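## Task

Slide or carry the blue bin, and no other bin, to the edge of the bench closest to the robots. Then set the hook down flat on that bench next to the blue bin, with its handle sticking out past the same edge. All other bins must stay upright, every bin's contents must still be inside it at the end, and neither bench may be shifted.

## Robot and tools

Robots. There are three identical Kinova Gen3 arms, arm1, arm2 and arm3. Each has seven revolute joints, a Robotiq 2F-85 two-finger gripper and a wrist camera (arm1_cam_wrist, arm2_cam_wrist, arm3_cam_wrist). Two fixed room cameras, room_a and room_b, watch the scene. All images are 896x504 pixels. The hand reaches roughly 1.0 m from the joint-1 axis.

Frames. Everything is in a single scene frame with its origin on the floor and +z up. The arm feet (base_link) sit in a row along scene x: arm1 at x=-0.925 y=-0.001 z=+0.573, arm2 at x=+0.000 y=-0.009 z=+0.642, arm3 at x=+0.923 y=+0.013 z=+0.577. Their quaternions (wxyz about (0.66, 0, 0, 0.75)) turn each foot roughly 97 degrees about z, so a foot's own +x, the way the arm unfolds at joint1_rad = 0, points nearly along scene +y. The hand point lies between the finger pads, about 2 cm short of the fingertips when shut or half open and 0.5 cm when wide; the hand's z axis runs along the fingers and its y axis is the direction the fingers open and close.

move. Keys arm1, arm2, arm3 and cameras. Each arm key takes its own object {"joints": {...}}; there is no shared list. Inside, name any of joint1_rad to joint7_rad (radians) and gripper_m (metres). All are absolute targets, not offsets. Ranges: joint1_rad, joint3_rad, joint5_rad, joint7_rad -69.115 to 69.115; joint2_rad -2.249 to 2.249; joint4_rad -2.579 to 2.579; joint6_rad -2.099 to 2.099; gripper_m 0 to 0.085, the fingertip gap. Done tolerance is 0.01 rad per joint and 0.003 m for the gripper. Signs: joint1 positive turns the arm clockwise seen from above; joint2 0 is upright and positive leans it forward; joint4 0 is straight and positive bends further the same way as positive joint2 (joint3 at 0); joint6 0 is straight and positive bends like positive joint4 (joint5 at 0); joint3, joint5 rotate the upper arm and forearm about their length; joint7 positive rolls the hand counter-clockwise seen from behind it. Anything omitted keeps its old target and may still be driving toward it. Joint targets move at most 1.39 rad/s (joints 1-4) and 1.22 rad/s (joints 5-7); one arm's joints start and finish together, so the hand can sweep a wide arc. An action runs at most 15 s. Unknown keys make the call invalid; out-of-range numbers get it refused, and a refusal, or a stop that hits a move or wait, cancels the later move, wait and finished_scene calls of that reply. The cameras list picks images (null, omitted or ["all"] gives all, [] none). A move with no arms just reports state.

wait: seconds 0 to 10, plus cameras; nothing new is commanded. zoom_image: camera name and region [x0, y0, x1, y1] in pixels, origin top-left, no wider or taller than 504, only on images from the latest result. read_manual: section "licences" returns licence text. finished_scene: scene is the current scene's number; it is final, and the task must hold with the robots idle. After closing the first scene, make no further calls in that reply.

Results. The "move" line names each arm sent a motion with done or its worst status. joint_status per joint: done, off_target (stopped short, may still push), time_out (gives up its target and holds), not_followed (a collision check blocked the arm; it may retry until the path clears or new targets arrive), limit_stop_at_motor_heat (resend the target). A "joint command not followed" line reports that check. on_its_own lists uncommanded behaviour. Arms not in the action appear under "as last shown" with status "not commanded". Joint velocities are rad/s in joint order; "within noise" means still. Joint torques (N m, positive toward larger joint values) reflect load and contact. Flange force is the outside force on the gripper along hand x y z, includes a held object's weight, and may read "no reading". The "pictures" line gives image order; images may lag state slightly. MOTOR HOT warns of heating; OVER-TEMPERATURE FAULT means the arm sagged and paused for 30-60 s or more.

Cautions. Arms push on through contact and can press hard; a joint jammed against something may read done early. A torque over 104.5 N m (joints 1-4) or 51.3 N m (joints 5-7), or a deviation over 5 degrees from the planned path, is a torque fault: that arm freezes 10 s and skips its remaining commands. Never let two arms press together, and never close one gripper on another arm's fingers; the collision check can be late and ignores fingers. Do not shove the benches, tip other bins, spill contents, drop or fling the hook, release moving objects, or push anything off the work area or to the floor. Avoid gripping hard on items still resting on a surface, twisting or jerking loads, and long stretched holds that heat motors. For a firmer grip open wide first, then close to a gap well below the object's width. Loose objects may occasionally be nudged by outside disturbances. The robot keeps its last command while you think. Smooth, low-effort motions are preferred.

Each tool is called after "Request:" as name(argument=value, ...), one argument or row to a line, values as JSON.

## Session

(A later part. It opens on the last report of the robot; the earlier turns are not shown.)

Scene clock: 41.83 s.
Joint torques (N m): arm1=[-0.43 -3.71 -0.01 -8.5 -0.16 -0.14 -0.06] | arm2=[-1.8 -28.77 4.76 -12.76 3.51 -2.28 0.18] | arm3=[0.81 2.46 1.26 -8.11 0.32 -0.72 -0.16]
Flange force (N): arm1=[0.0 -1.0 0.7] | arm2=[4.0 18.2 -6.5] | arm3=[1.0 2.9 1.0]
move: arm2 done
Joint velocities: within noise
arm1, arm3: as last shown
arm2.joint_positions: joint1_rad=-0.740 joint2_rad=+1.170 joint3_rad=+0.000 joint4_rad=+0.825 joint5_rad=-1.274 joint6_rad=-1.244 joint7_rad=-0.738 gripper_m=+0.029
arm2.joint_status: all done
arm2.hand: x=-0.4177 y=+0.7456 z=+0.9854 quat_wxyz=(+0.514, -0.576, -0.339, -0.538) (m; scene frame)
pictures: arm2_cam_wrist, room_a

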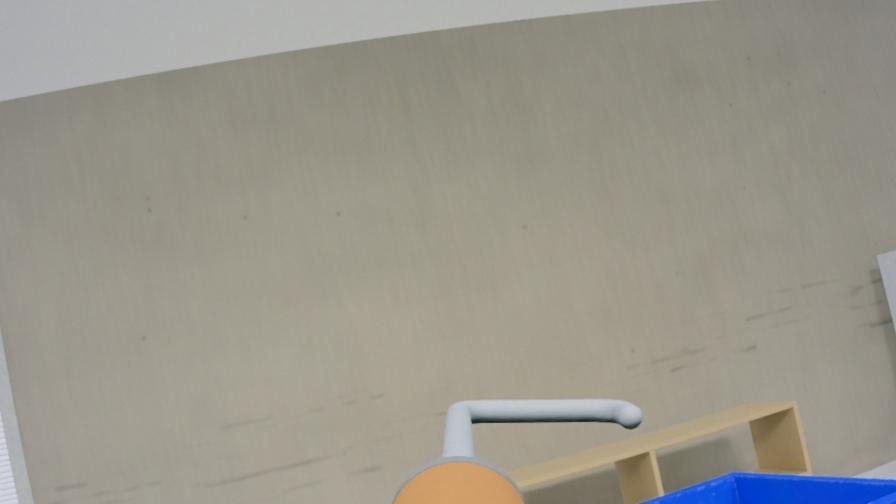

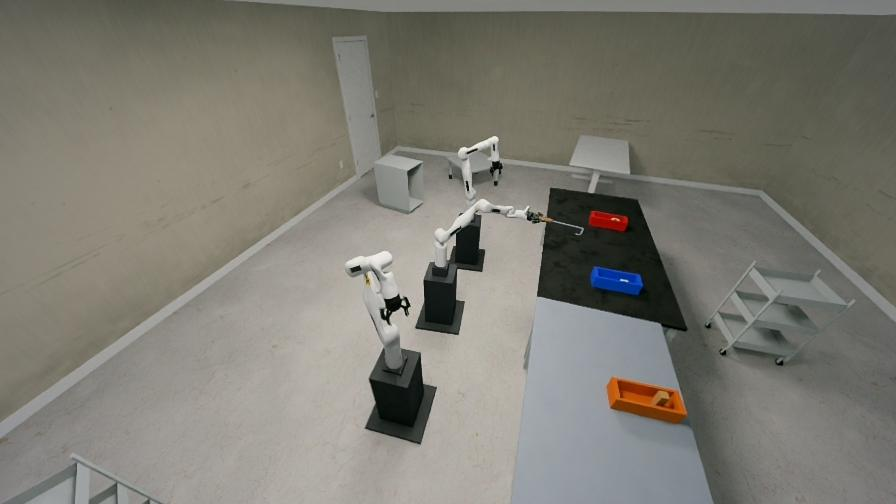

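Request:
move(
  arm2={"joints":{"joint1_rad":0.0542,"joint2_rad":0.5565,"joint4_rad":1.8194,"joint5_rad":-0.1052,"joint6_rad":-0.825,"joint7_rad":-1.5018}},
  cameras=["arm2_cam_wrist"],
)

Request:
move(
  arm2={"joints":{"joint7_rad":-3.0726}},
  cameras=["arm2_cam_wrist","room_a"],
)

Request:
zoom_image(
  camera="room_a",
  region=[480, 200, 680, 320],
)

Scene clock: 45.43 s.
Joint torques (N m): arm1=[-0.56 -3.79 -0.07 -8.44 -0.13 -0.22 -0.05] | arm2=[-1.51 -21.19 0.99 -13.33 0.03 -4.66 0.21] | arm3=[0.83 2.42 1.23 -8.16 0.35 -0.74 -0.13]
Flange force (N): arm1=[-0.4 -1.1 0.1] | arm2=[-1.8 5.3 -9.5] | arm3=[1.0 2.9 1.1]
move: arm2 done
Joint velocities: within noise
arm1, arm3: as last shown
arm2.joint_positions: joint1_rad=+0.054 joint2_rad=+0.557 joint3_rad=+0.000 joint4_rad=+1.819 joint5_rad=-0.105 joint6_rad=-0.825 joint7_rad=-1.502 gripper_m=+0.029
arm2.joint_status: all done
arm2.hand: x=-0.0119 y=+0.7495 z=+1.0511 quat_wxyz=(+0.500, -0.499, -0.500, -0.500) (m; scene frame)
pictures: arm2_cam_wrist

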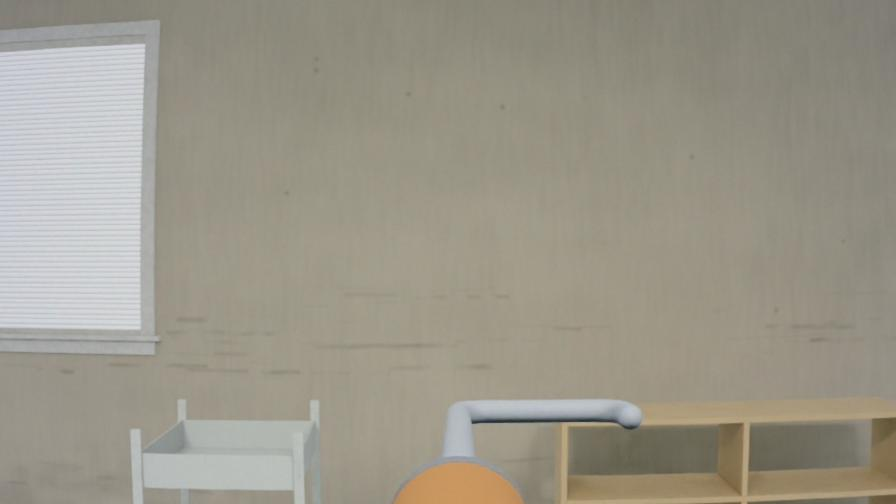

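Scene clock: 47.40 s.
Joint torques (N m): arm1=[-0.54 -3.7 -0.08 -8.49 -0.14 -0.25 -0.08] | arm2=[-1.49 -21.19 0.99 -13.26 0.03 -4.68 0.18] | arm3=[0.83 2.42 1.25 -8.11 0.33 -0.76 -0.13]
Flange force (N): arm1=[-0.2 -1.4 0.3] | arm2=[5.2 1.7 -9.3] | arm3=[0.9 2.9 0.8]
move: arm2 done
Joint velocities: within noise
arm1, arm3: as last shown
arm2.joint_positions: joint1_rad=+0.054 joint2_rad=+0.557 joint3_rad=+0.000 joint4_rad=+1.819 joint5_rad=-0.105 joint6_rad=-0.825 joint7_rad=-3.073 gripper_m=+0.029
arm2.joint_status: all done
arm2.hand: x=-0.0119 y=+0.7495 z=+1.0511 quat_wxyz=(+0.707, -0.707, -0.001, +0.000) (m; scene frame)
pictures: arm2_cam_wrist, room_a

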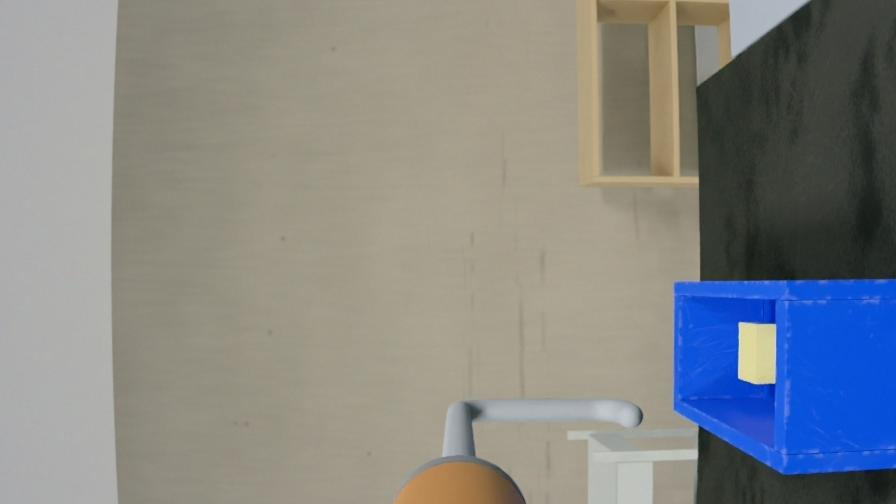

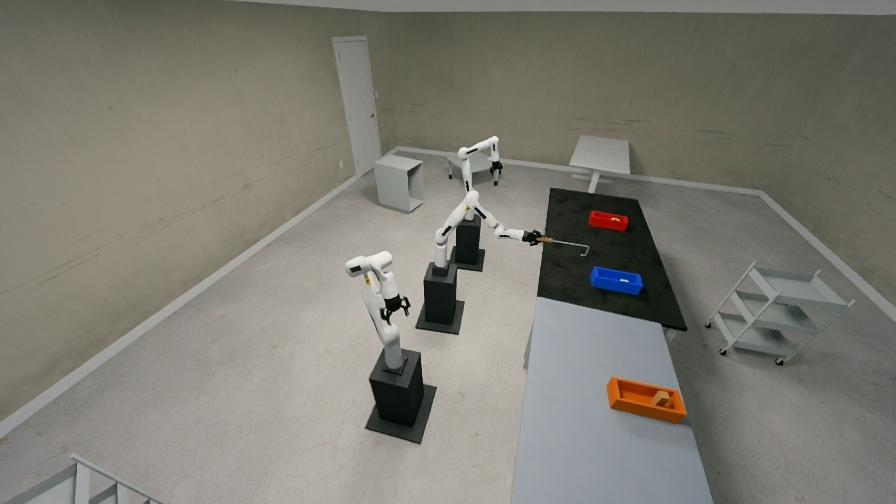

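Scaled by 2.520 from the camera's 896x504 image, which has a finer 1280x720 frame.

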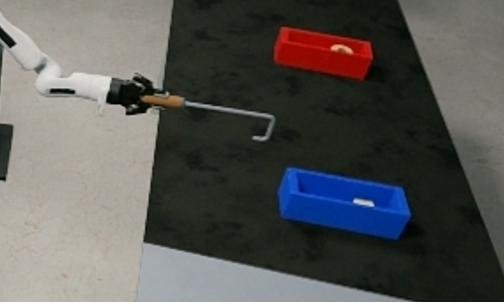

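Request:
move(
  arm2={"joints":{"joint1_rad":0.0745,"joint2_rad":0.9479,"joint4_rad":1.2222,"joint5_rad":-0.0983,"joint6_rad":-0.6184,"joint7_rad":-3.0643}},
  cameras=["arm2_cam_wrist","room_a","room_b"],
)

Request:
zoom_image(
  camera="room_a",
  region=[560, 240, 660, 310],
)

Request:
zoom_image(
  camera="room_b",
  region=[510, 180, 620, 250],
)

Scene clock: 54.50 s.
Joint torques (N m): arm1=[-0.53 -3.64 -0.01 -8.45 -0.1 -0.18 -0.11] | arm2=[-1.45 -28.53 1.14 -14.72 0.01 -4.68 0.21] | arm3=[0.86 2.44 1.21 -8.16 0.35 -0.74 -0.13]
Flange force (N): arm1=[0.0 -1.3 0.4] | arm2=[4.8 1.4 -13.4] | arm3=[1.0 2.8 1.1]
move: arm2 done
Joint velocities: within noise
arm1, arm3: as last shown
arm2.joint_positions: joint1_rad=+0.074 joint2_rad=+0.948 joint3_rad=+0.000 joint4_rad=+1.222 joint5_rad=-0.098 joint6_rad=-0.618 joint7_rad=-3.064 gripper_m=+0.029
arm2.joint_status: all done
arm2.hand: x=-0.0121 y=+0.9095 z=+0.9859 quat_wxyz=(+0.707, -0.707, -0.001, +0.000) (m; scene frame)
pictures: arm2_cam_wrist, room_a, room_b

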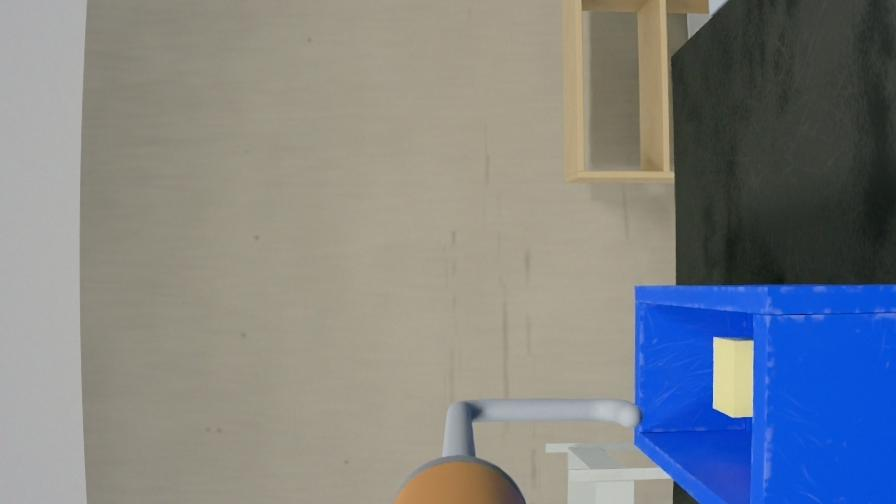

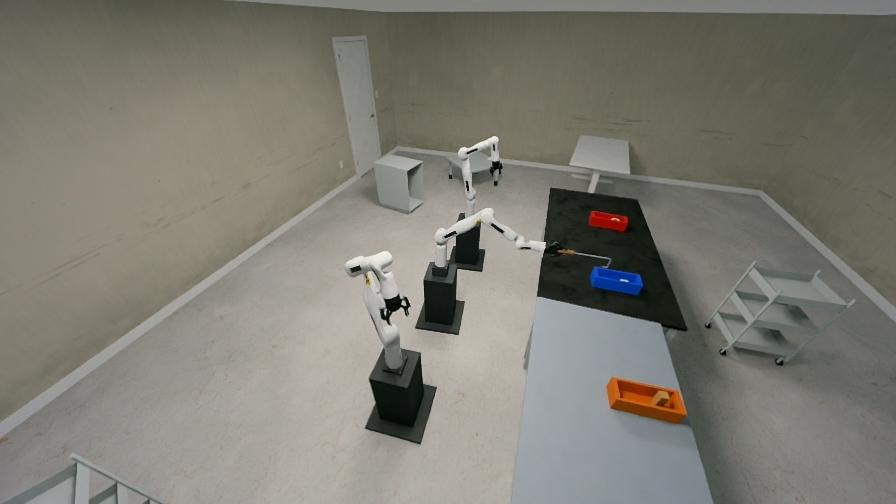

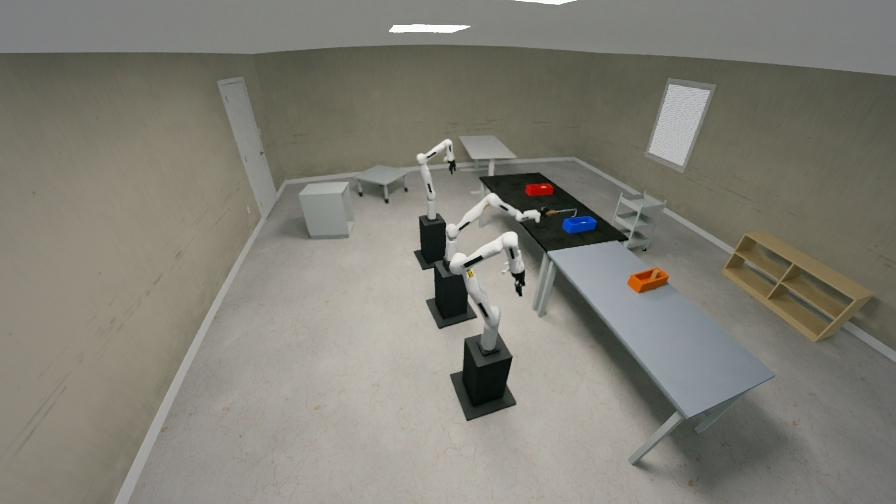

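Scaled by 5.040 from the camera's 896x504 image, which has a finer 1280x720 frame.

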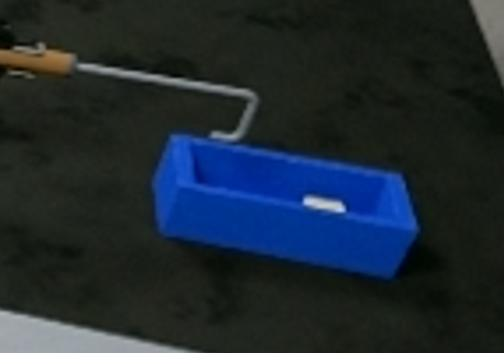

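Scaled by 4.582 from the camera's 896x504 image, which has a finer 1280x720 frame.

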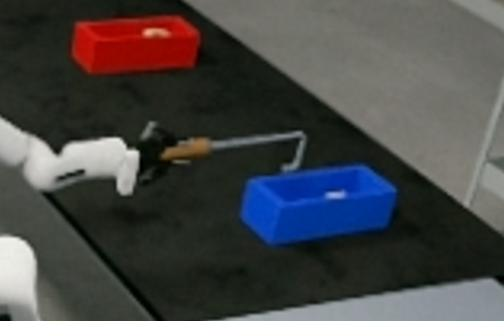

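Request:
move(
  arm2={"joints":{"joint1_rad":0.074,"joint2_rad":1.1115,"joint4_rad":1.2286,"joint5_rad":-0.081,"joint6_rad":-0.789,"joint7_rad":-3.0875}},
  cameras=["arm2_cam_wrist","room_a","room_b"],
)

Request:
zoom_image(
  camera="room_a",
  region=[560, 240, 660, 310],
)

Request:
zoom_image(
  camera="room_b",
  region=[510, 180, 620, 250],
)

Scene clock: 57.80 s.
Joint torques (N m): arm1=[-0.5 -3.72 -0.03 -8.54 -0.13 -0.19 -0.08] | arm2=[-1.44 -29.05 1.23 -13.57 -0.02 -4.67 0.15] | arm3=[0.82 2.42 1.24 -8.19 0.33 -0.76 -0.13]
Flange force (N): arm1=[0.0 -1.2 0.6] | arm2=[3.8 -1.2 -12.8] | arm3=[1.0 2.9 1.1]
move: arm2 done
Joint velocities: within noise
arm1, arm3: as last shown
arm2.joint_positions: joint1_rad=+0.074 joint2_rad=+1.111 joint3_rad=+0.000 joint4_rad=+1.229 joint5_rad=-0.081 joint6_rad=-0.789 joint7_rad=-3.088 gripper_m=+0.029
arm2.joint_status: all done
arm2.hand: x=-0.0120 y=+0.9095 z=+0.8860 quat_wxyz=(+0.708, -0.706, -0.001, +0.000) (m; scene frame)
pictures: arm2_cam_wrist, room_a, room_b

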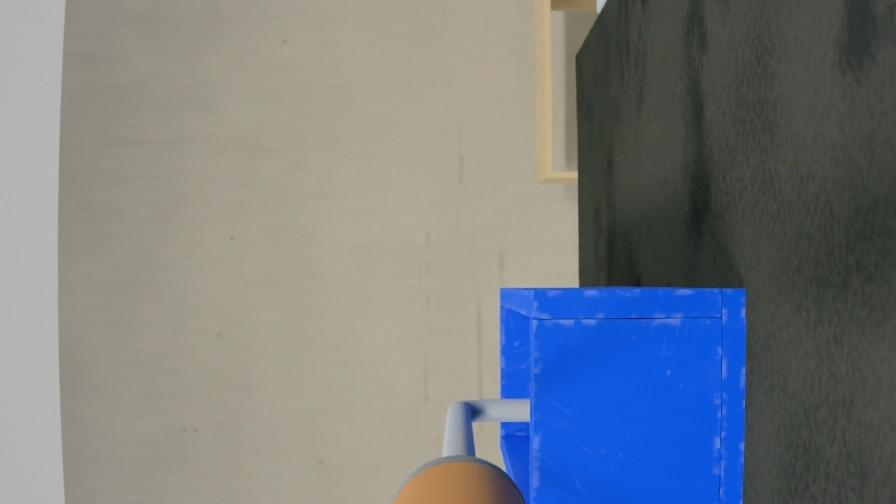

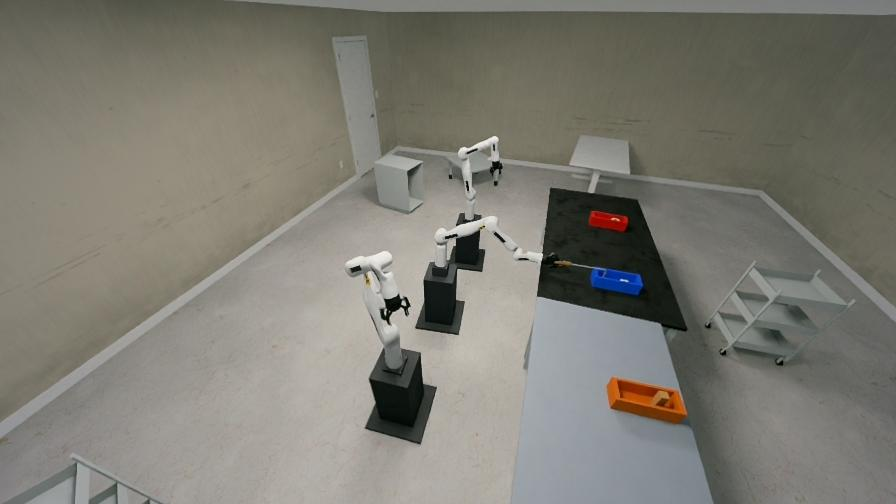

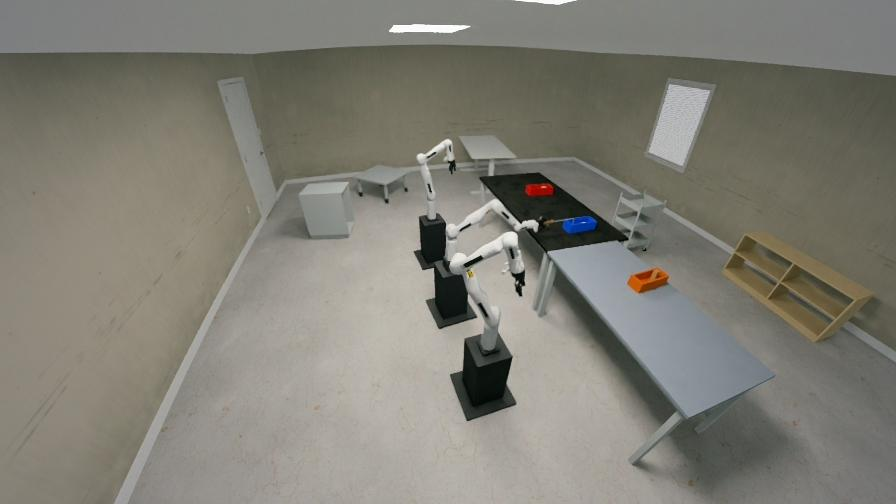

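Scaled by 5.040 from the camera's 896x504 image, which has a finer 1280x720 frame.

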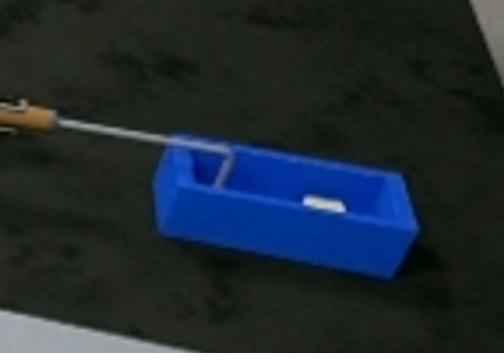

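Scaled by 4.582 from the camera's 896x504 image, which has a finer 1280x720 frame.

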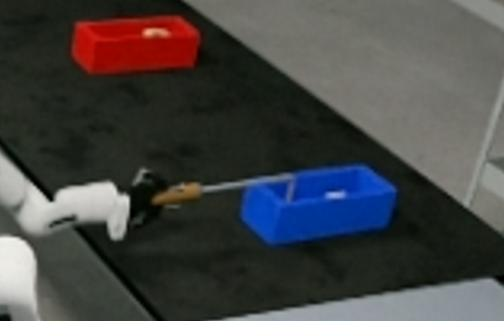

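Request:
move(
  arm2={"joints":{"joint1_rad":0.0611,"joint2_rad":0.955,"joint4_rad":1.6909,"joint5_rad":-0.0791,"joint6_rad":-1.0934,"joint7_rad":-3.1078}},
  cameras=["arm2_cam_wrist","room_a"],
)

Request:
zoom_image(
  camera="room_a",
  region=[540, 240, 660, 310],
)

Scene clock: 64.03 s.
Joint torques (N m): arm1=[-0.58 -3.64 -0.02 -8.53 -0.14 -0.24 -0.07] | arm2=[-1.5 -25.05 1.18 -11.01 -0.08 -4.7 0.18] | arm3=[0.84 2.4 1.28 -8.16 0.34 -0.74 -0.16]
Flange force (N): arm1=[0.2 -1.4 0.5] | arm2=[3.8 -1.6 -8.6] | arm3=[0.9 3.0 1.1]
move: arm2 done
Joint velocities: within noise
arm1.joint_positions: joint1_rad=+0.185 joint2_rad=-0.222 joint3_rad=-0.113 joint4_rad=+1.335 joint5_rad=+0.037 joint6_rad=+1.851 joint7_rad=+0.921 gripper_m=+0.085
arm1.joint_status: not commanded
arm1.hand: x=-0.9081 y=+0.2446 z=+1.1006 quat_wxyz=(-0.064, +0.461, -0.882, -0.067) (m; scene frame)
arm2.joint_positions: joint1_rad=+0.061 joint2_rad=+0.955 joint3_rad=+0.000 joint4_rad=+1.691 joint5_rad=-0.079 joint6_rad=-1.093 joint7_rad=-3.108 gripper_m=+0.029
arm2.joint_status: all done
arm2.hand: x=-0.0119 y=+0.7996 z=+0.8861 quat_wxyz=(+0.707, -0.707, -0.001, +0.000) (m; scene frame)
arm3.joint_positions: joint1_rad=+0.620 joint2_rad=-0.547 joint3_rad=-0.085 joint4_rad=+1.483 joint5_rad=+0.004 joint6_rad=+1.862 joint7_rad=+1.437 gripper_m=+0.085
arm3.joint_status: not commanded
arm3.hand: x=+1.0061 y=+0.1322 z=+1.1134 quat_wxyz=(-0.146, +0.458, -0.873, -0.080) (m; scene frame)
pictures: arm2_cam_wrist, room_a

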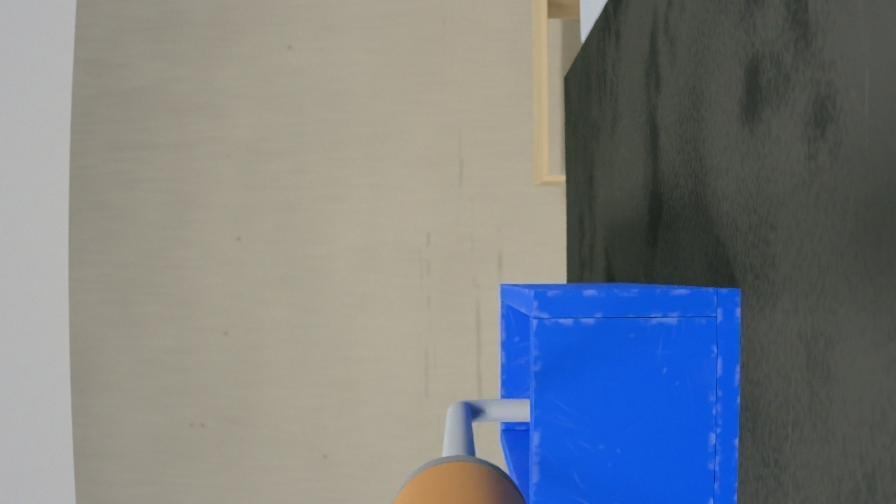

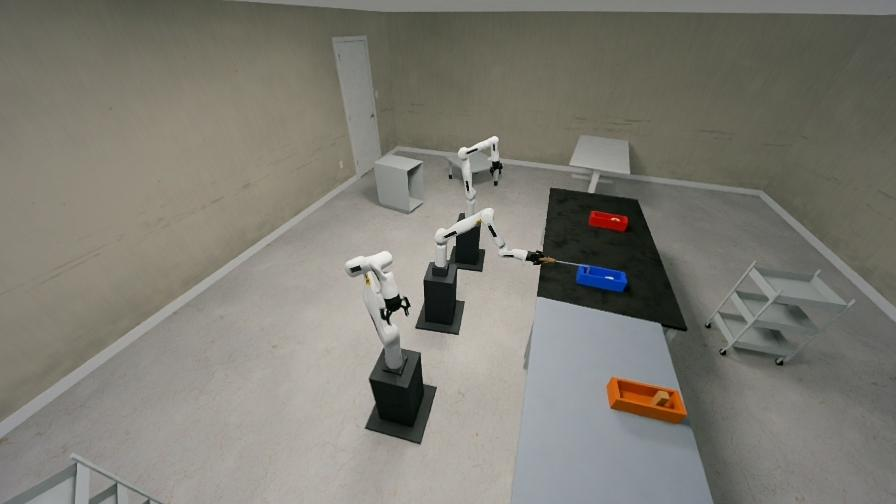

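Scaled by 4.200 from the camera's 896x504 image, which has a finer 1280x720 frame.

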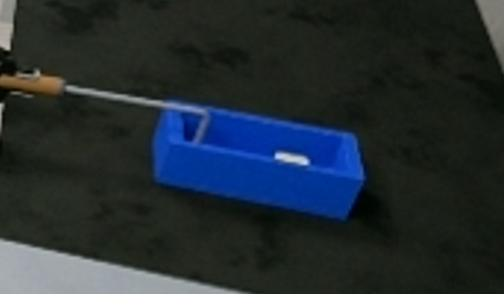

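Request:
move(
  arm2={"joints":{"joint1_rad":0.0434,"joint2_rad":0.8709,"joint4_rad":2.0432,"joint5_rad":-0.09,"joint6_rad":-1.361,"joint7_rad":-3.1253}},
  cameras=["arm2_cam_wrist"],
)

Request:
move(
  arm2={"joints":{"joint1_rad":0.0208,"joint2_rad":0.8496,"joint4_rad":2.3021,"joint5_rad":-0.1107,"joint6_rad":-1.5975,"joint7_rad":-3.1466}},
  cameras=["arm2_cam_wrist","room_a"],
)

Scene clock: 67.20 s.
Joint torques (N m): arm1=[-0.52 -3.64 -0.06 -8.45 -0.13 -0.2 -0.07] | arm2=[-1.49 -21.5 1.25 -8.55 -0.16 -4.66 0.17] | arm3=[0.86 2.47 1.24 -8.13 0.33 -0.75 -0.15]
Flange force (N): arm1=[-0.1 -1.3 0.3] | arm2=[3.8 -2.4 -7.0] | arm3=[1.0 2.8 1.0]
move: arm2 done
Joint velocities: within noise
arm1, arm3: as last shown
arm2.joint_positions: joint1_rad=+0.043 joint2_rad=+0.871 joint3_rad=+0.000 joint4_rad=+2.043 joint5_rad=-0.090 joint6_rad=-1.361 joint7_rad=-3.125 gripper_m=+0.029
arm2.joint_status: all done
arm2.hand: x=-0.0117 y=+0.6995 z=+0.8859 quat_wxyz=(+0.707, -0.707, -0.001, +0.000) (m; scene frame)
pictures: arm2_cam_wrist

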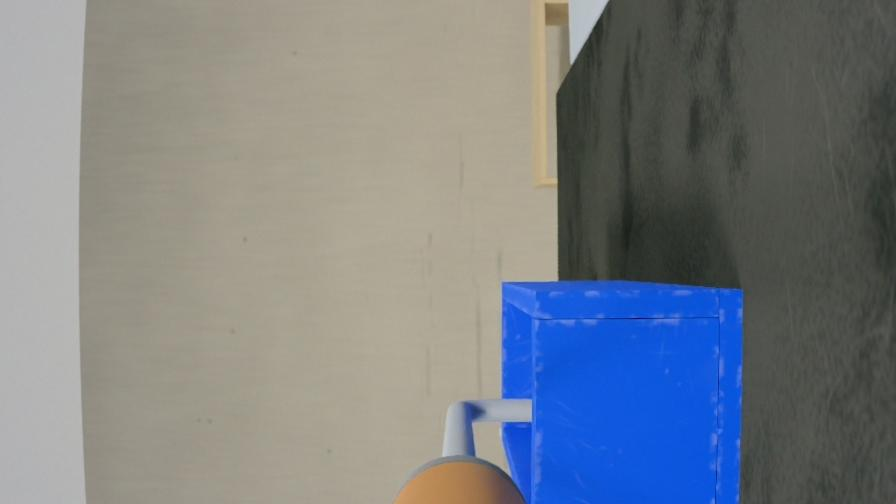

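Scene clock: 68.60 s.
Joint torques (N m): arm1=[-0.5 -3.67 -0.07 -8.48 -0.13 -0.21 -0.11] | arm2=[-1.5 -18.85 1.29 -6.1 -0.24 -4.68 0.19] | arm3=[0.84 2.47 1.28 -8.16 0.34 -0.71 -0.15]
Flange force (N): arm1=[-0.1 -1.4 0.4] | arm2=[4.0 -3.6 -5.1] | arm3=[1.1 3.0 1.2]
move: arm2 done
Joint velocities: within noise
arm1, arm3: as last shown
arm2.joint_positions: joint1_rad=+0.021 joint2_rad=+0.850 joint3_rad=+0.000 joint4_rad=+2.302 joint5_rad=-0.111 joint6_rad=-1.597 joint7_rad=-3.147 gripper_m=+0.029
arm2.joint_status: all done
arm2.hand: x=-0.0116 y=+0.6197 z=+0.8858 quat_wxyz=(+0.707, -0.707, -0.001, +0.000) (m; scene frame)
pictures: arm2_cam_wrist, room_a

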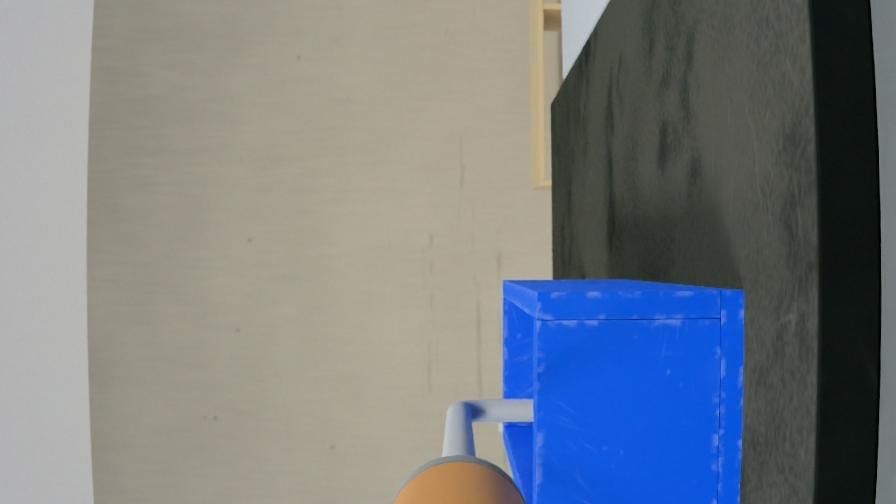

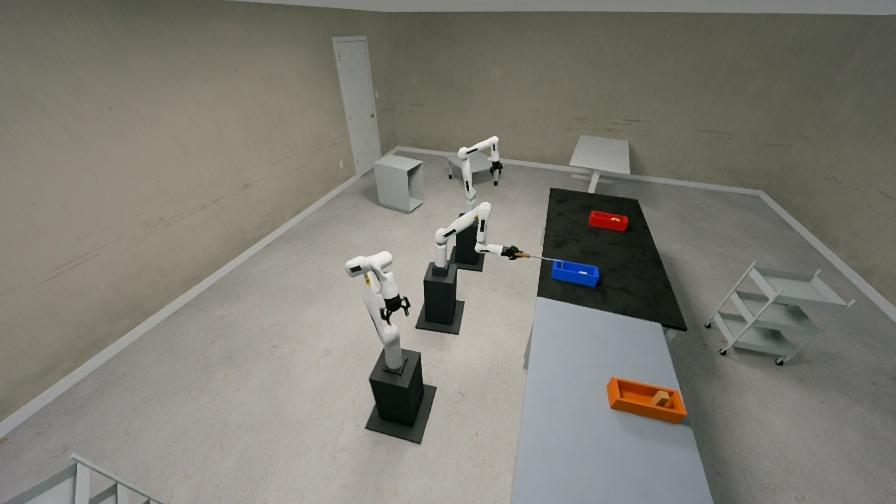

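Request:
move(
  arm2={"joints":{"joint1_rad":-0.0052,"joint2_rad":0.8785,"joint4_rad":2.4922,"joint5_rad":-0.1408,"joint6_rad":-1.8144,"joint7_rad":-3.1774}},
  cameras=["arm2_cam_wrist","room_a"],
)

Request:
zoom_image(
  camera="room_a",
  region=[510, 240, 610, 310],
)

Scene clock: 71.70 s.
Joint torques (N m): arm1=[-0.51 -3.69 -0.08 -8.47 -0.11 -0.17 -0.06] | arm2=[-1.56 -17.07 1.37 -3.87 -0.39 -4.7 0.18] | arm3=[0.84 2.47 1.25 -8.13 0.33 -0.74 -0.16]
Flange force (N): arm1=[-0.1 -1.3 0.5] | arm2=[4.3 -4.8 -3.1] | arm3=[1.0 2.9 1.0]
move: arm2 done
Joint velocities: within noise
arm1, arm3: as last shown
arm2.joint_positions: joint1_rad=-0.005 joint2_rad=+0.879 joint3_rad=+0.000 joint4_rad=+2.492 joint5_rad=-0.141 joint6_rad=-1.814 joint7_rad=-3.177 gripper_m=+0.029
arm2.joint_status: all done
arm2.hand: x=-0.0115 y=+0.5596 z=+0.8858 quat_wxyz=(+0.707, -0.707, -0.001, +0.000) (m; scene frame)
pictures: arm2_cam_wrist, room_a

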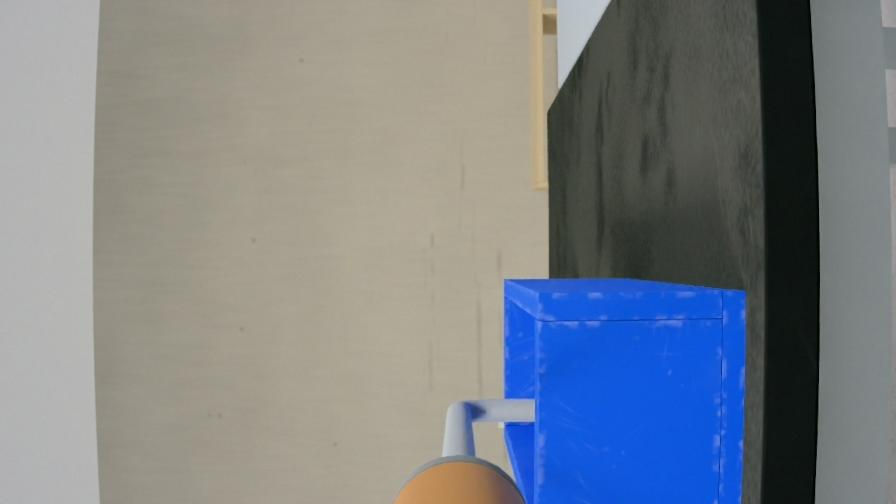

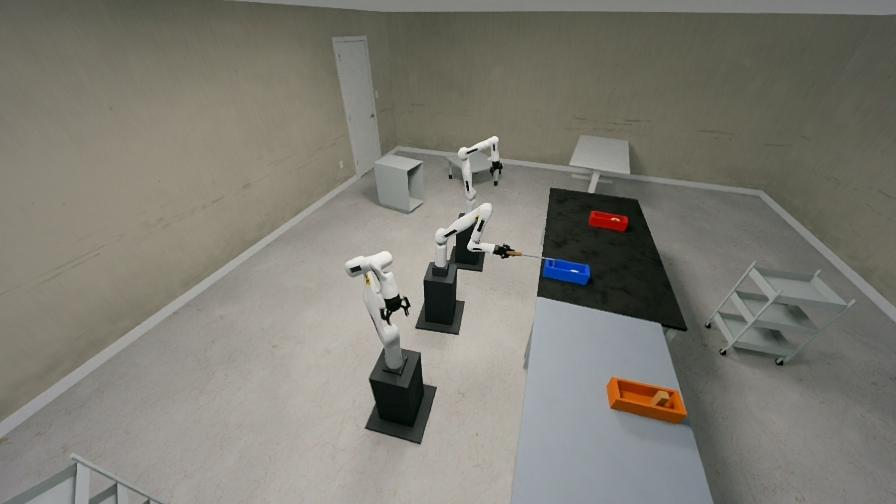

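Scaled by 5.040 from the camera's 896x504 image, which has a finer 1280x720 frame.

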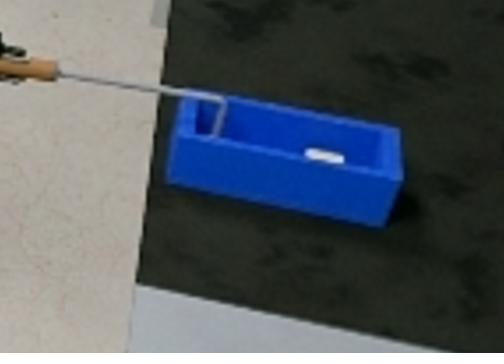

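Request:
move(
  arm2={"joints":{"joint1_rad":-0.0103,"joint2_rad":0.888,"joint4_rad":2.5204,"joint5_rad":-0.1475,"joint6_rad":-1.8516,"joint7_rad":-3.1843}},
  cameras=["arm2_cam_wrist"],
)

Request:
move(
  arm2={"joints":{"joint1_rad":0.0208,"joint2_rad":0.8496,"joint4_rad":2.3021,"joint5_rad":-0.1107,"joint6_rad":-1.5975,"joint7_rad":-3.1466}},
  cameras=["arm2_cam_wrist","room_a"],
)

Request:
zoom_image(
  camera="room_a",
  region=[510, 240, 610, 310],
)

Scene clock: 80.17 s.
Joint torques (N m): arm1=[-0.4 -3.65 0 -8.49 -0.14 -0.2 -0.09] | arm2=[-1.53 -16.81 1.39 -3.5 -0.41 -4.67 0.17] | arm3=[0.87 2.49 1.25 -8.14 0.32 -0.75 -0.16]
Flange force (N): arm1=[0.1 -1.2 0.5] | arm2=[4.2 -5.0 -2.9] | arm3=[1.1 2.8 1.0]
move: arm2 done
Joint velocities: within noise
arm1, arm3: as last shown
arm2.joint_positions: joint1_rad=-0.010 joint2_rad=+0.888 joint3_rad=+0.000 joint4_rad=+2.520 joint5_rad=-0.147 joint6_rad=-1.852 joint7_rad=-3.184 gripper_m=+0.029
arm2.joint_status: all done
arm2.hand: x=-0.0115 y=+0.5507 z=+0.8858 quat_wxyz=(+0.707, -0.707, -0.001, +0.000) (m; scene frame)
pictures: arm2_cam_wrist

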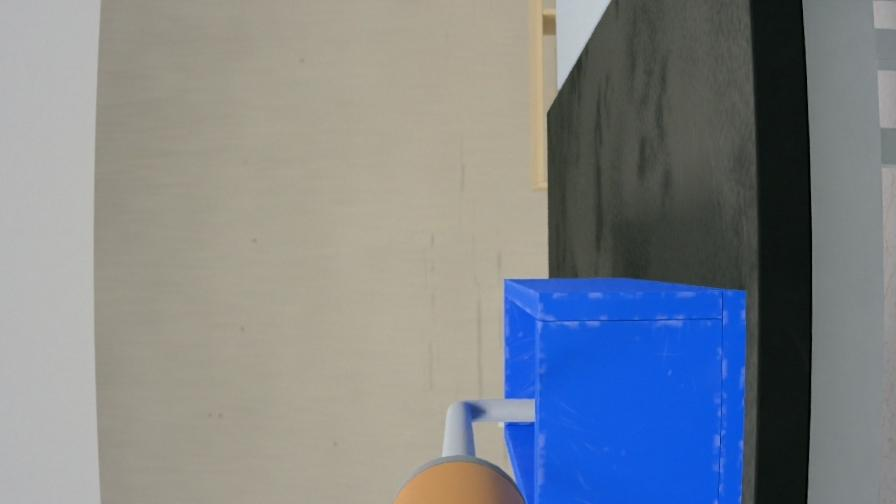

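Scene clock: 81.50 s.
Joint torques (N m): arm1=[-0.57 -3.69 -0.03 -8.54 -0.13 -0.18 -0.09] | arm2=[-1.57 -18.82 1.27 -6.18 -0.28 -4.67 0.19] | arm3=[0.87 2.4 1.26 -8.15 0.32 -0.74 -0.16]
Flange force (N): arm1=[0.0 -1.3 0.7] | arm2=[4.3 -3.6 -5.4] | arm3=[0.9 2.9 1.0]
move: arm2 done
Joint velocities: within noise
arm1, arm3: as last shown
arm2.joint_positions: joint1_rad=+0.021 joint2_rad=+0.850 joint3_rad=+0.000 joint4_rad=+2.302 joint5_rad=-0.111 joint6_rad=-1.598 joint7_rad=-3.147 gripper_m=+0.029
arm2.joint_status: all done
arm2.hand: x=-0.0116 y=+0.6197 z=+0.8858 quat_wxyz=(+0.707, -0.707, -0.001, +0.000) (m; scene frame)
pictures: arm2_cam_wrist, room_a

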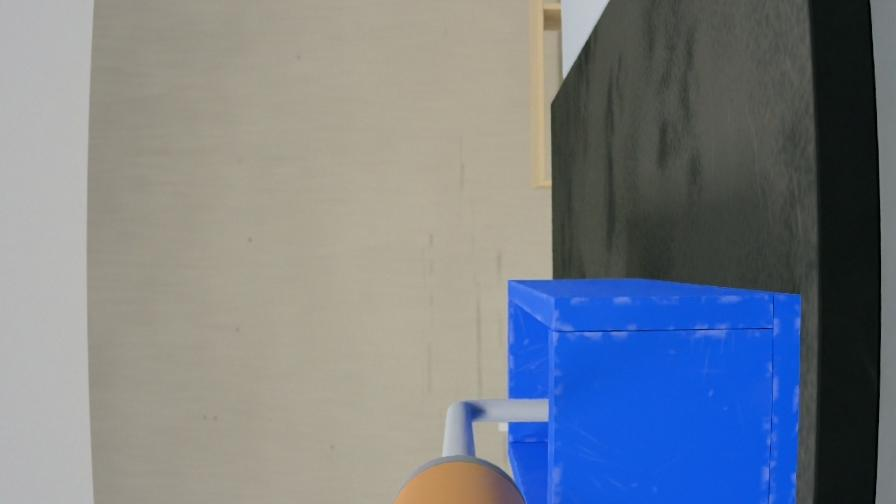

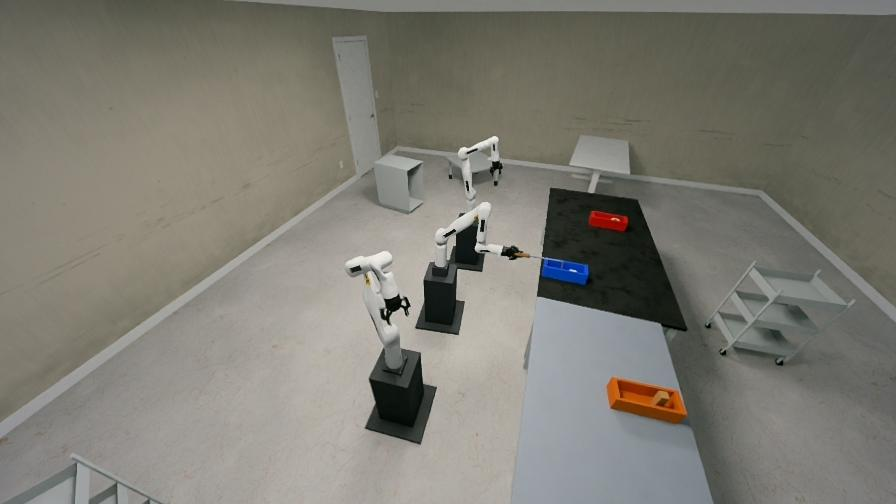

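Scaled by 5.040 from the camera's 896x504 image, which has a finer 1280x720 frame.

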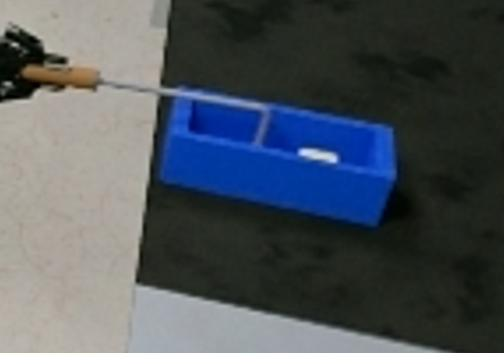

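Clean. Lift, unroll, place.

Request:
move(
  arm2={"joints":{"joint1_rad":0.0282,"joint2_rad":0.4564,"joint4_rad":2.2056,"joint5_rad":-0.1152,"joint6_rad":-1.111,"joint7_rad":-3.0926}},
  cameras=["room_a"],
)

Request:
move(
  arm2={"joints":{"joint7_rad":-1.5218}},
  cameras=[],
)

Request:
move(
  arm2={"joints":{"joint1_rad":-0.3559,"joint2_rad":0.7936,"joint4_rad":1.7736,"joint5_rad":-0.5575,"joint6_rad":-1.0859,"joint7_rad":-1.2828}},
  cameras=["arm2_cam_wrist","room_a"],
)

Request:
zoom_image(
  camera="room_a",
  region=[490, 210, 620, 300],
)

Scene clock: 84.47 s.
Joint torques (N m): arm1=[-0.47 -3.66 -0.04 -8.48 -0.15 -0.2 -0.06] | arm2=[-1.5 -17.02 0.99 -10.91 -0.02 -4.68 0.18] | arm3=[0.86 2.46 1.27 -8.14 0.33 -0.75 -0.15]
Flange force (N): arm1=[0.0 -1.2 0.4] | arm2=[5.2 0.0 -7.8] | arm3=[1.0 2.9 1.0]
move: arm2 done
Joint velocities: within noise
arm1, arm3: as last shown
arm2.joint_positions: joint1_rad=+0.028 joint2_rad=+0.456 joint3_rad=+0.000 joint4_rad=+2.206 joint5_rad=-0.115 joint6_rad=-1.111 joint7_rad=-3.093 gripper_m=+0.029
arm2.joint_status: all done
arm2.hand: x=-0.0118 y=+0.6395 z=+1.0210 quat_wxyz=(+0.707, -0.707, -0.001, +0.000) (m; scene frame)
pictures: room_a

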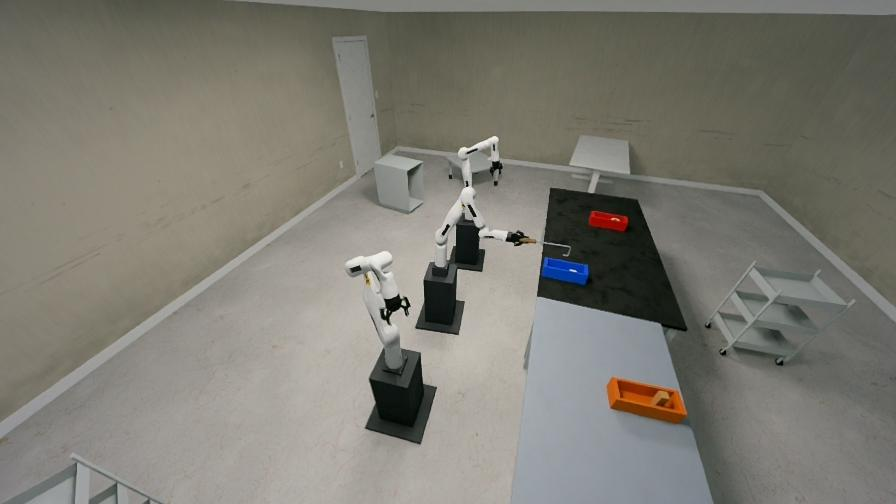

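Scene clock: 86.43 s.
Joint torques (N m): arm1=[-0.48 -3.69 -0.06 -8.46 -0.15 -0.18 -0.11] | arm2=[-1.51 -17.04 0.94 -10.95 -0.01 -4.67 0.2] | arm3=[0.84 2.41 1.26 -8.14 0.33 -0.75 -0.14]
Flange force (N): arm1=[-0.2 -1.4 0.4] | arm2=[-0.1 5.3 -7.9] | arm3=[0.9 2.9 1.0]
move: arm2 done
Joint velocities: within noise
arm1, arm3: as last shown
arm2.joint_positions: joint1_rad=+0.028 joint2_rad=+0.456 joint3_rad=+0.000 joint4_rad=+2.206 joint5_rad=-0.115 joint6_rad=-1.111 joint7_rad=-1.522 gripper_m=+0.029
arm2.joint_status: all done
arm2.hand: x=-0.0118 y=+0.6395 z=+1.0210 quat_wxyz=(+0.500, -0.499, -0.500, -0.500) (m; scene frame)
pictures: none
No camera images: "cameras" was empty.

Scene clock: 88.13 s.
Joint torques (N m): arm1=[-0.49 -3.72 -0.02 -8.52 -0.11 -0.19 -0.09] | arm2=[-1.61 -23.03 2.37 -11.16 0.92 -4.49 0.17] | arm3=[0.81 2.46 1.27 -8.13 0.33 -0.74 -0.14]
Flange force (N): arm1=[0.0 -1.2 0.6] | arm2=[0.1 7.3 -6.9] | arm3=[1.0 3.0 1.0]
move: arm2 done
Joint velocities: within noise
arm1.joint_positions: joint1_rad=+0.185 joint2_rad=-0.222 joint3_rad=-0.113 joint4_rad=+1.335 joint5_rad=+0.037 joint6_rad=+1.851 joint7_rad=+0.921 gripper_m=+0.085
arm1.joint_status: not commanded
arm1.hand: x=-0.9081 y=+0.2446 z=+1.1006 quat_wxyz=(-0.064, +0.461, -0.882, -0.067) (m; scene frame)
arm2.joint_positions: joint1_rad=-0.356 joint2_rad=+0.794 joint3_rad=+0.000 joint4_rad=+1.774 joint5_rad=-0.557 joint6_rad=-1.086 joint7_rad=-1.283 gripper_m=+0.029
arm2.joint_status: all done
arm2.hand: x=-0.2007 y=+0.7343 z=+0.9507 quat_wxyz=(+0.500, -0.499, -0.500, -0.500) (m; scene frame)
arm3.joint_positions: joint1_rad=+0.620 joint2_rad=-0.547 joint3_rad=-0.085 joint4_rad=+1.483 joint5_rad=+0.004 joint6_rad=+1.862 joint7_rad=+1.437 gripper_m=+0.085
arm3.joint_status: not commanded
arm3.hand: x=+1.0061 y=+0.1322 z=+1.1134 quat_wxyz=(-0.146, +0.458, -0.873, -0.080) (m; scene frame)
pictures: arm2_cam_wrist, room_a

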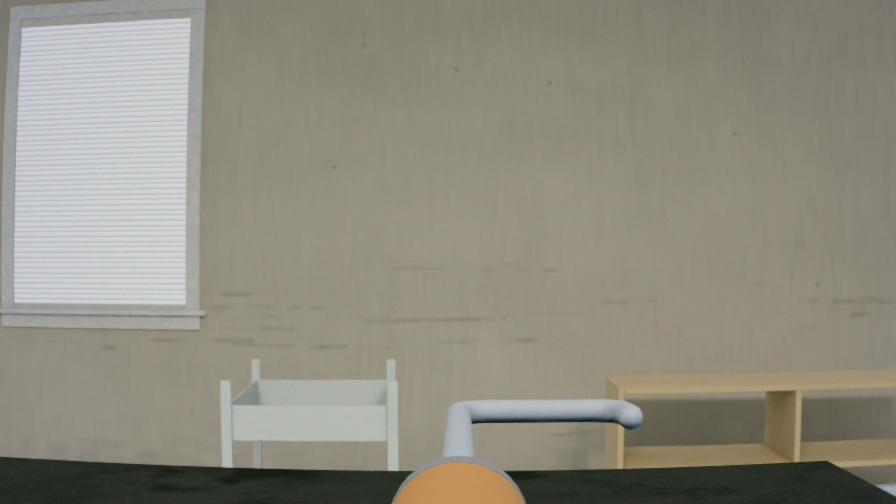

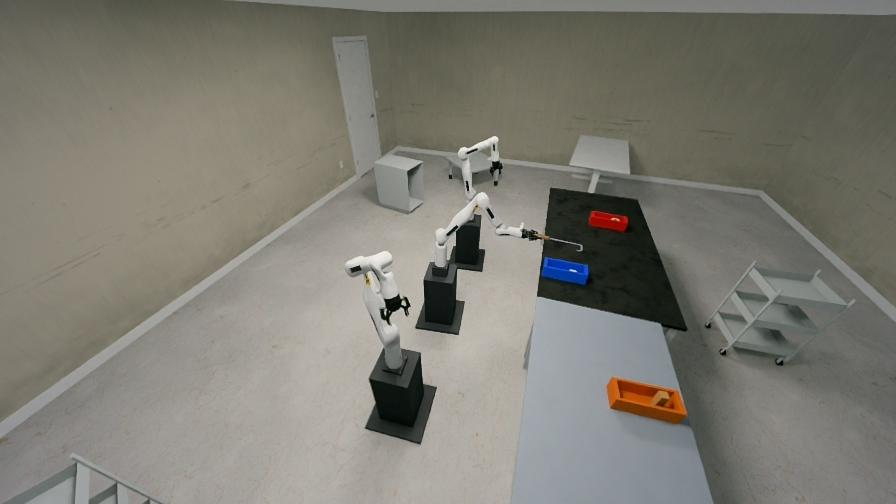

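Scaled by 3.877 from the camera's 896x504 image, which has a finer 1280x720 frame.

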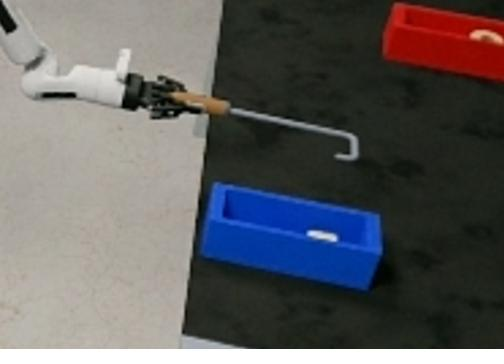

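Request:
move(
  arm2={"joints":{"joint1_rad":-0.3545,"joint2_rad":1.1484,"joint4_rad":1.7042,"joint5_rad":-0.5011,"joint6_rad":-1.3327,"joint7_rad":-1.4371}},
  cameras=["arm2_cam_wrist","room_a"],
)

Request:
zoom_image(
  camera="room_a",
  region=[490, 210, 620, 300],
)

Scene clock: 91.20 s.
Joint torques (N m): arm1=[-0.54 -3.66 -0.01 -8.45 -0.1 -0.22 -0.12] | arm2=[-1.65 -24.51 2.92 -8.64 0.36 -4.59 0.2] | arm3=[0.83 2.42 1.25 -8.14 0.34 -0.75 -0.15]
Flange force (N): arm1=[-0.1 -1.3 0.3] | arm2=[3.4 6.3 -6.3] | arm3=[1.0 2.9 1.0]
move: arm2 done
Joint velocities: within noise
arm1, arm3: as last shown
arm2.joint_positions: joint1_rad=-0.354 joint2_rad=+1.148 joint3_rad=+0.000 joint4_rad=+1.704 joint5_rad=-0.501 joint6_rad=-1.333 joint7_rad=-1.437 gripper_m=+0.029
arm2.joint_status: all done
arm2.hand: x=-0.2006 y=+0.7344 z=+0.7908 quat_wxyz=(+0.500, -0.499, -0.500, -0.500) (m; scene frame)
pictures: arm2_cam_wrist, room_a

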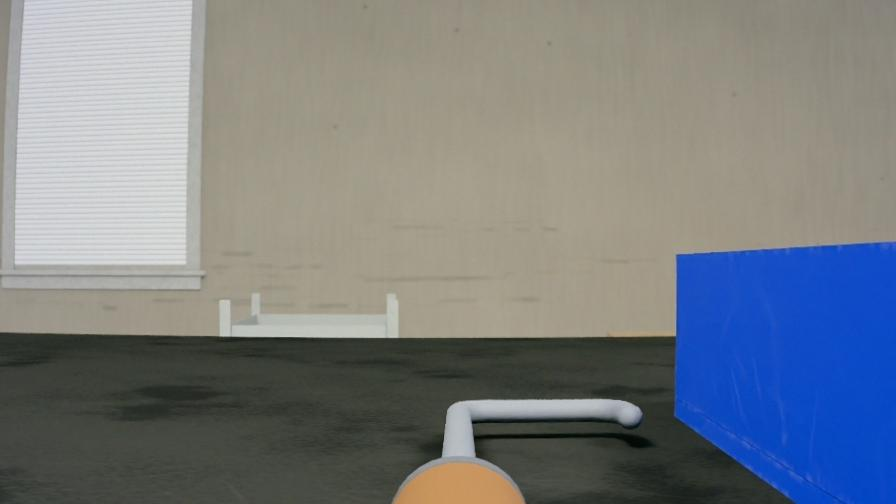

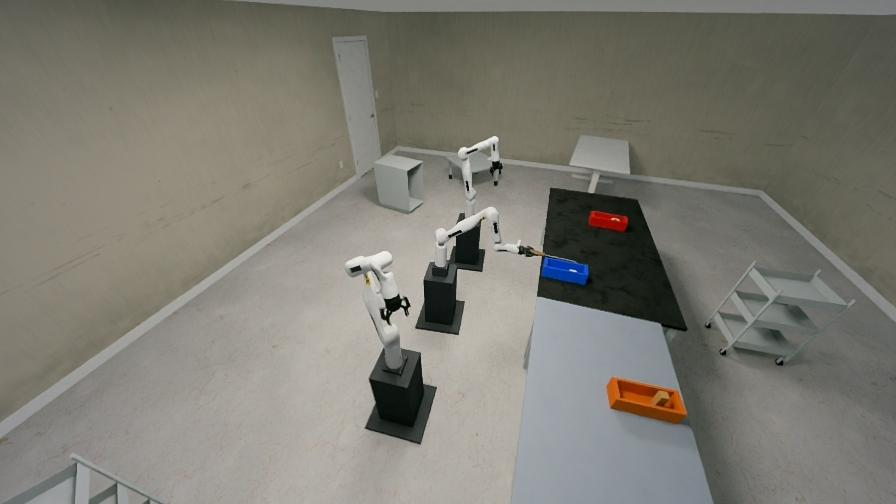

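Scaled by 3.877 from the camera's 896x504 image, which has a finer 1280x720 frame.

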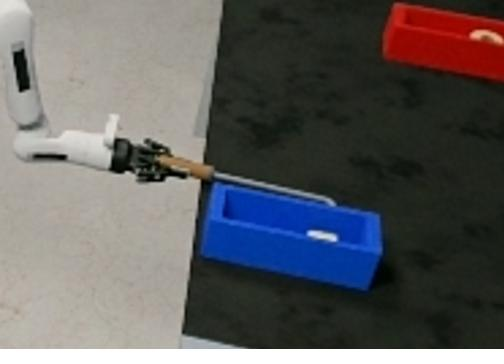

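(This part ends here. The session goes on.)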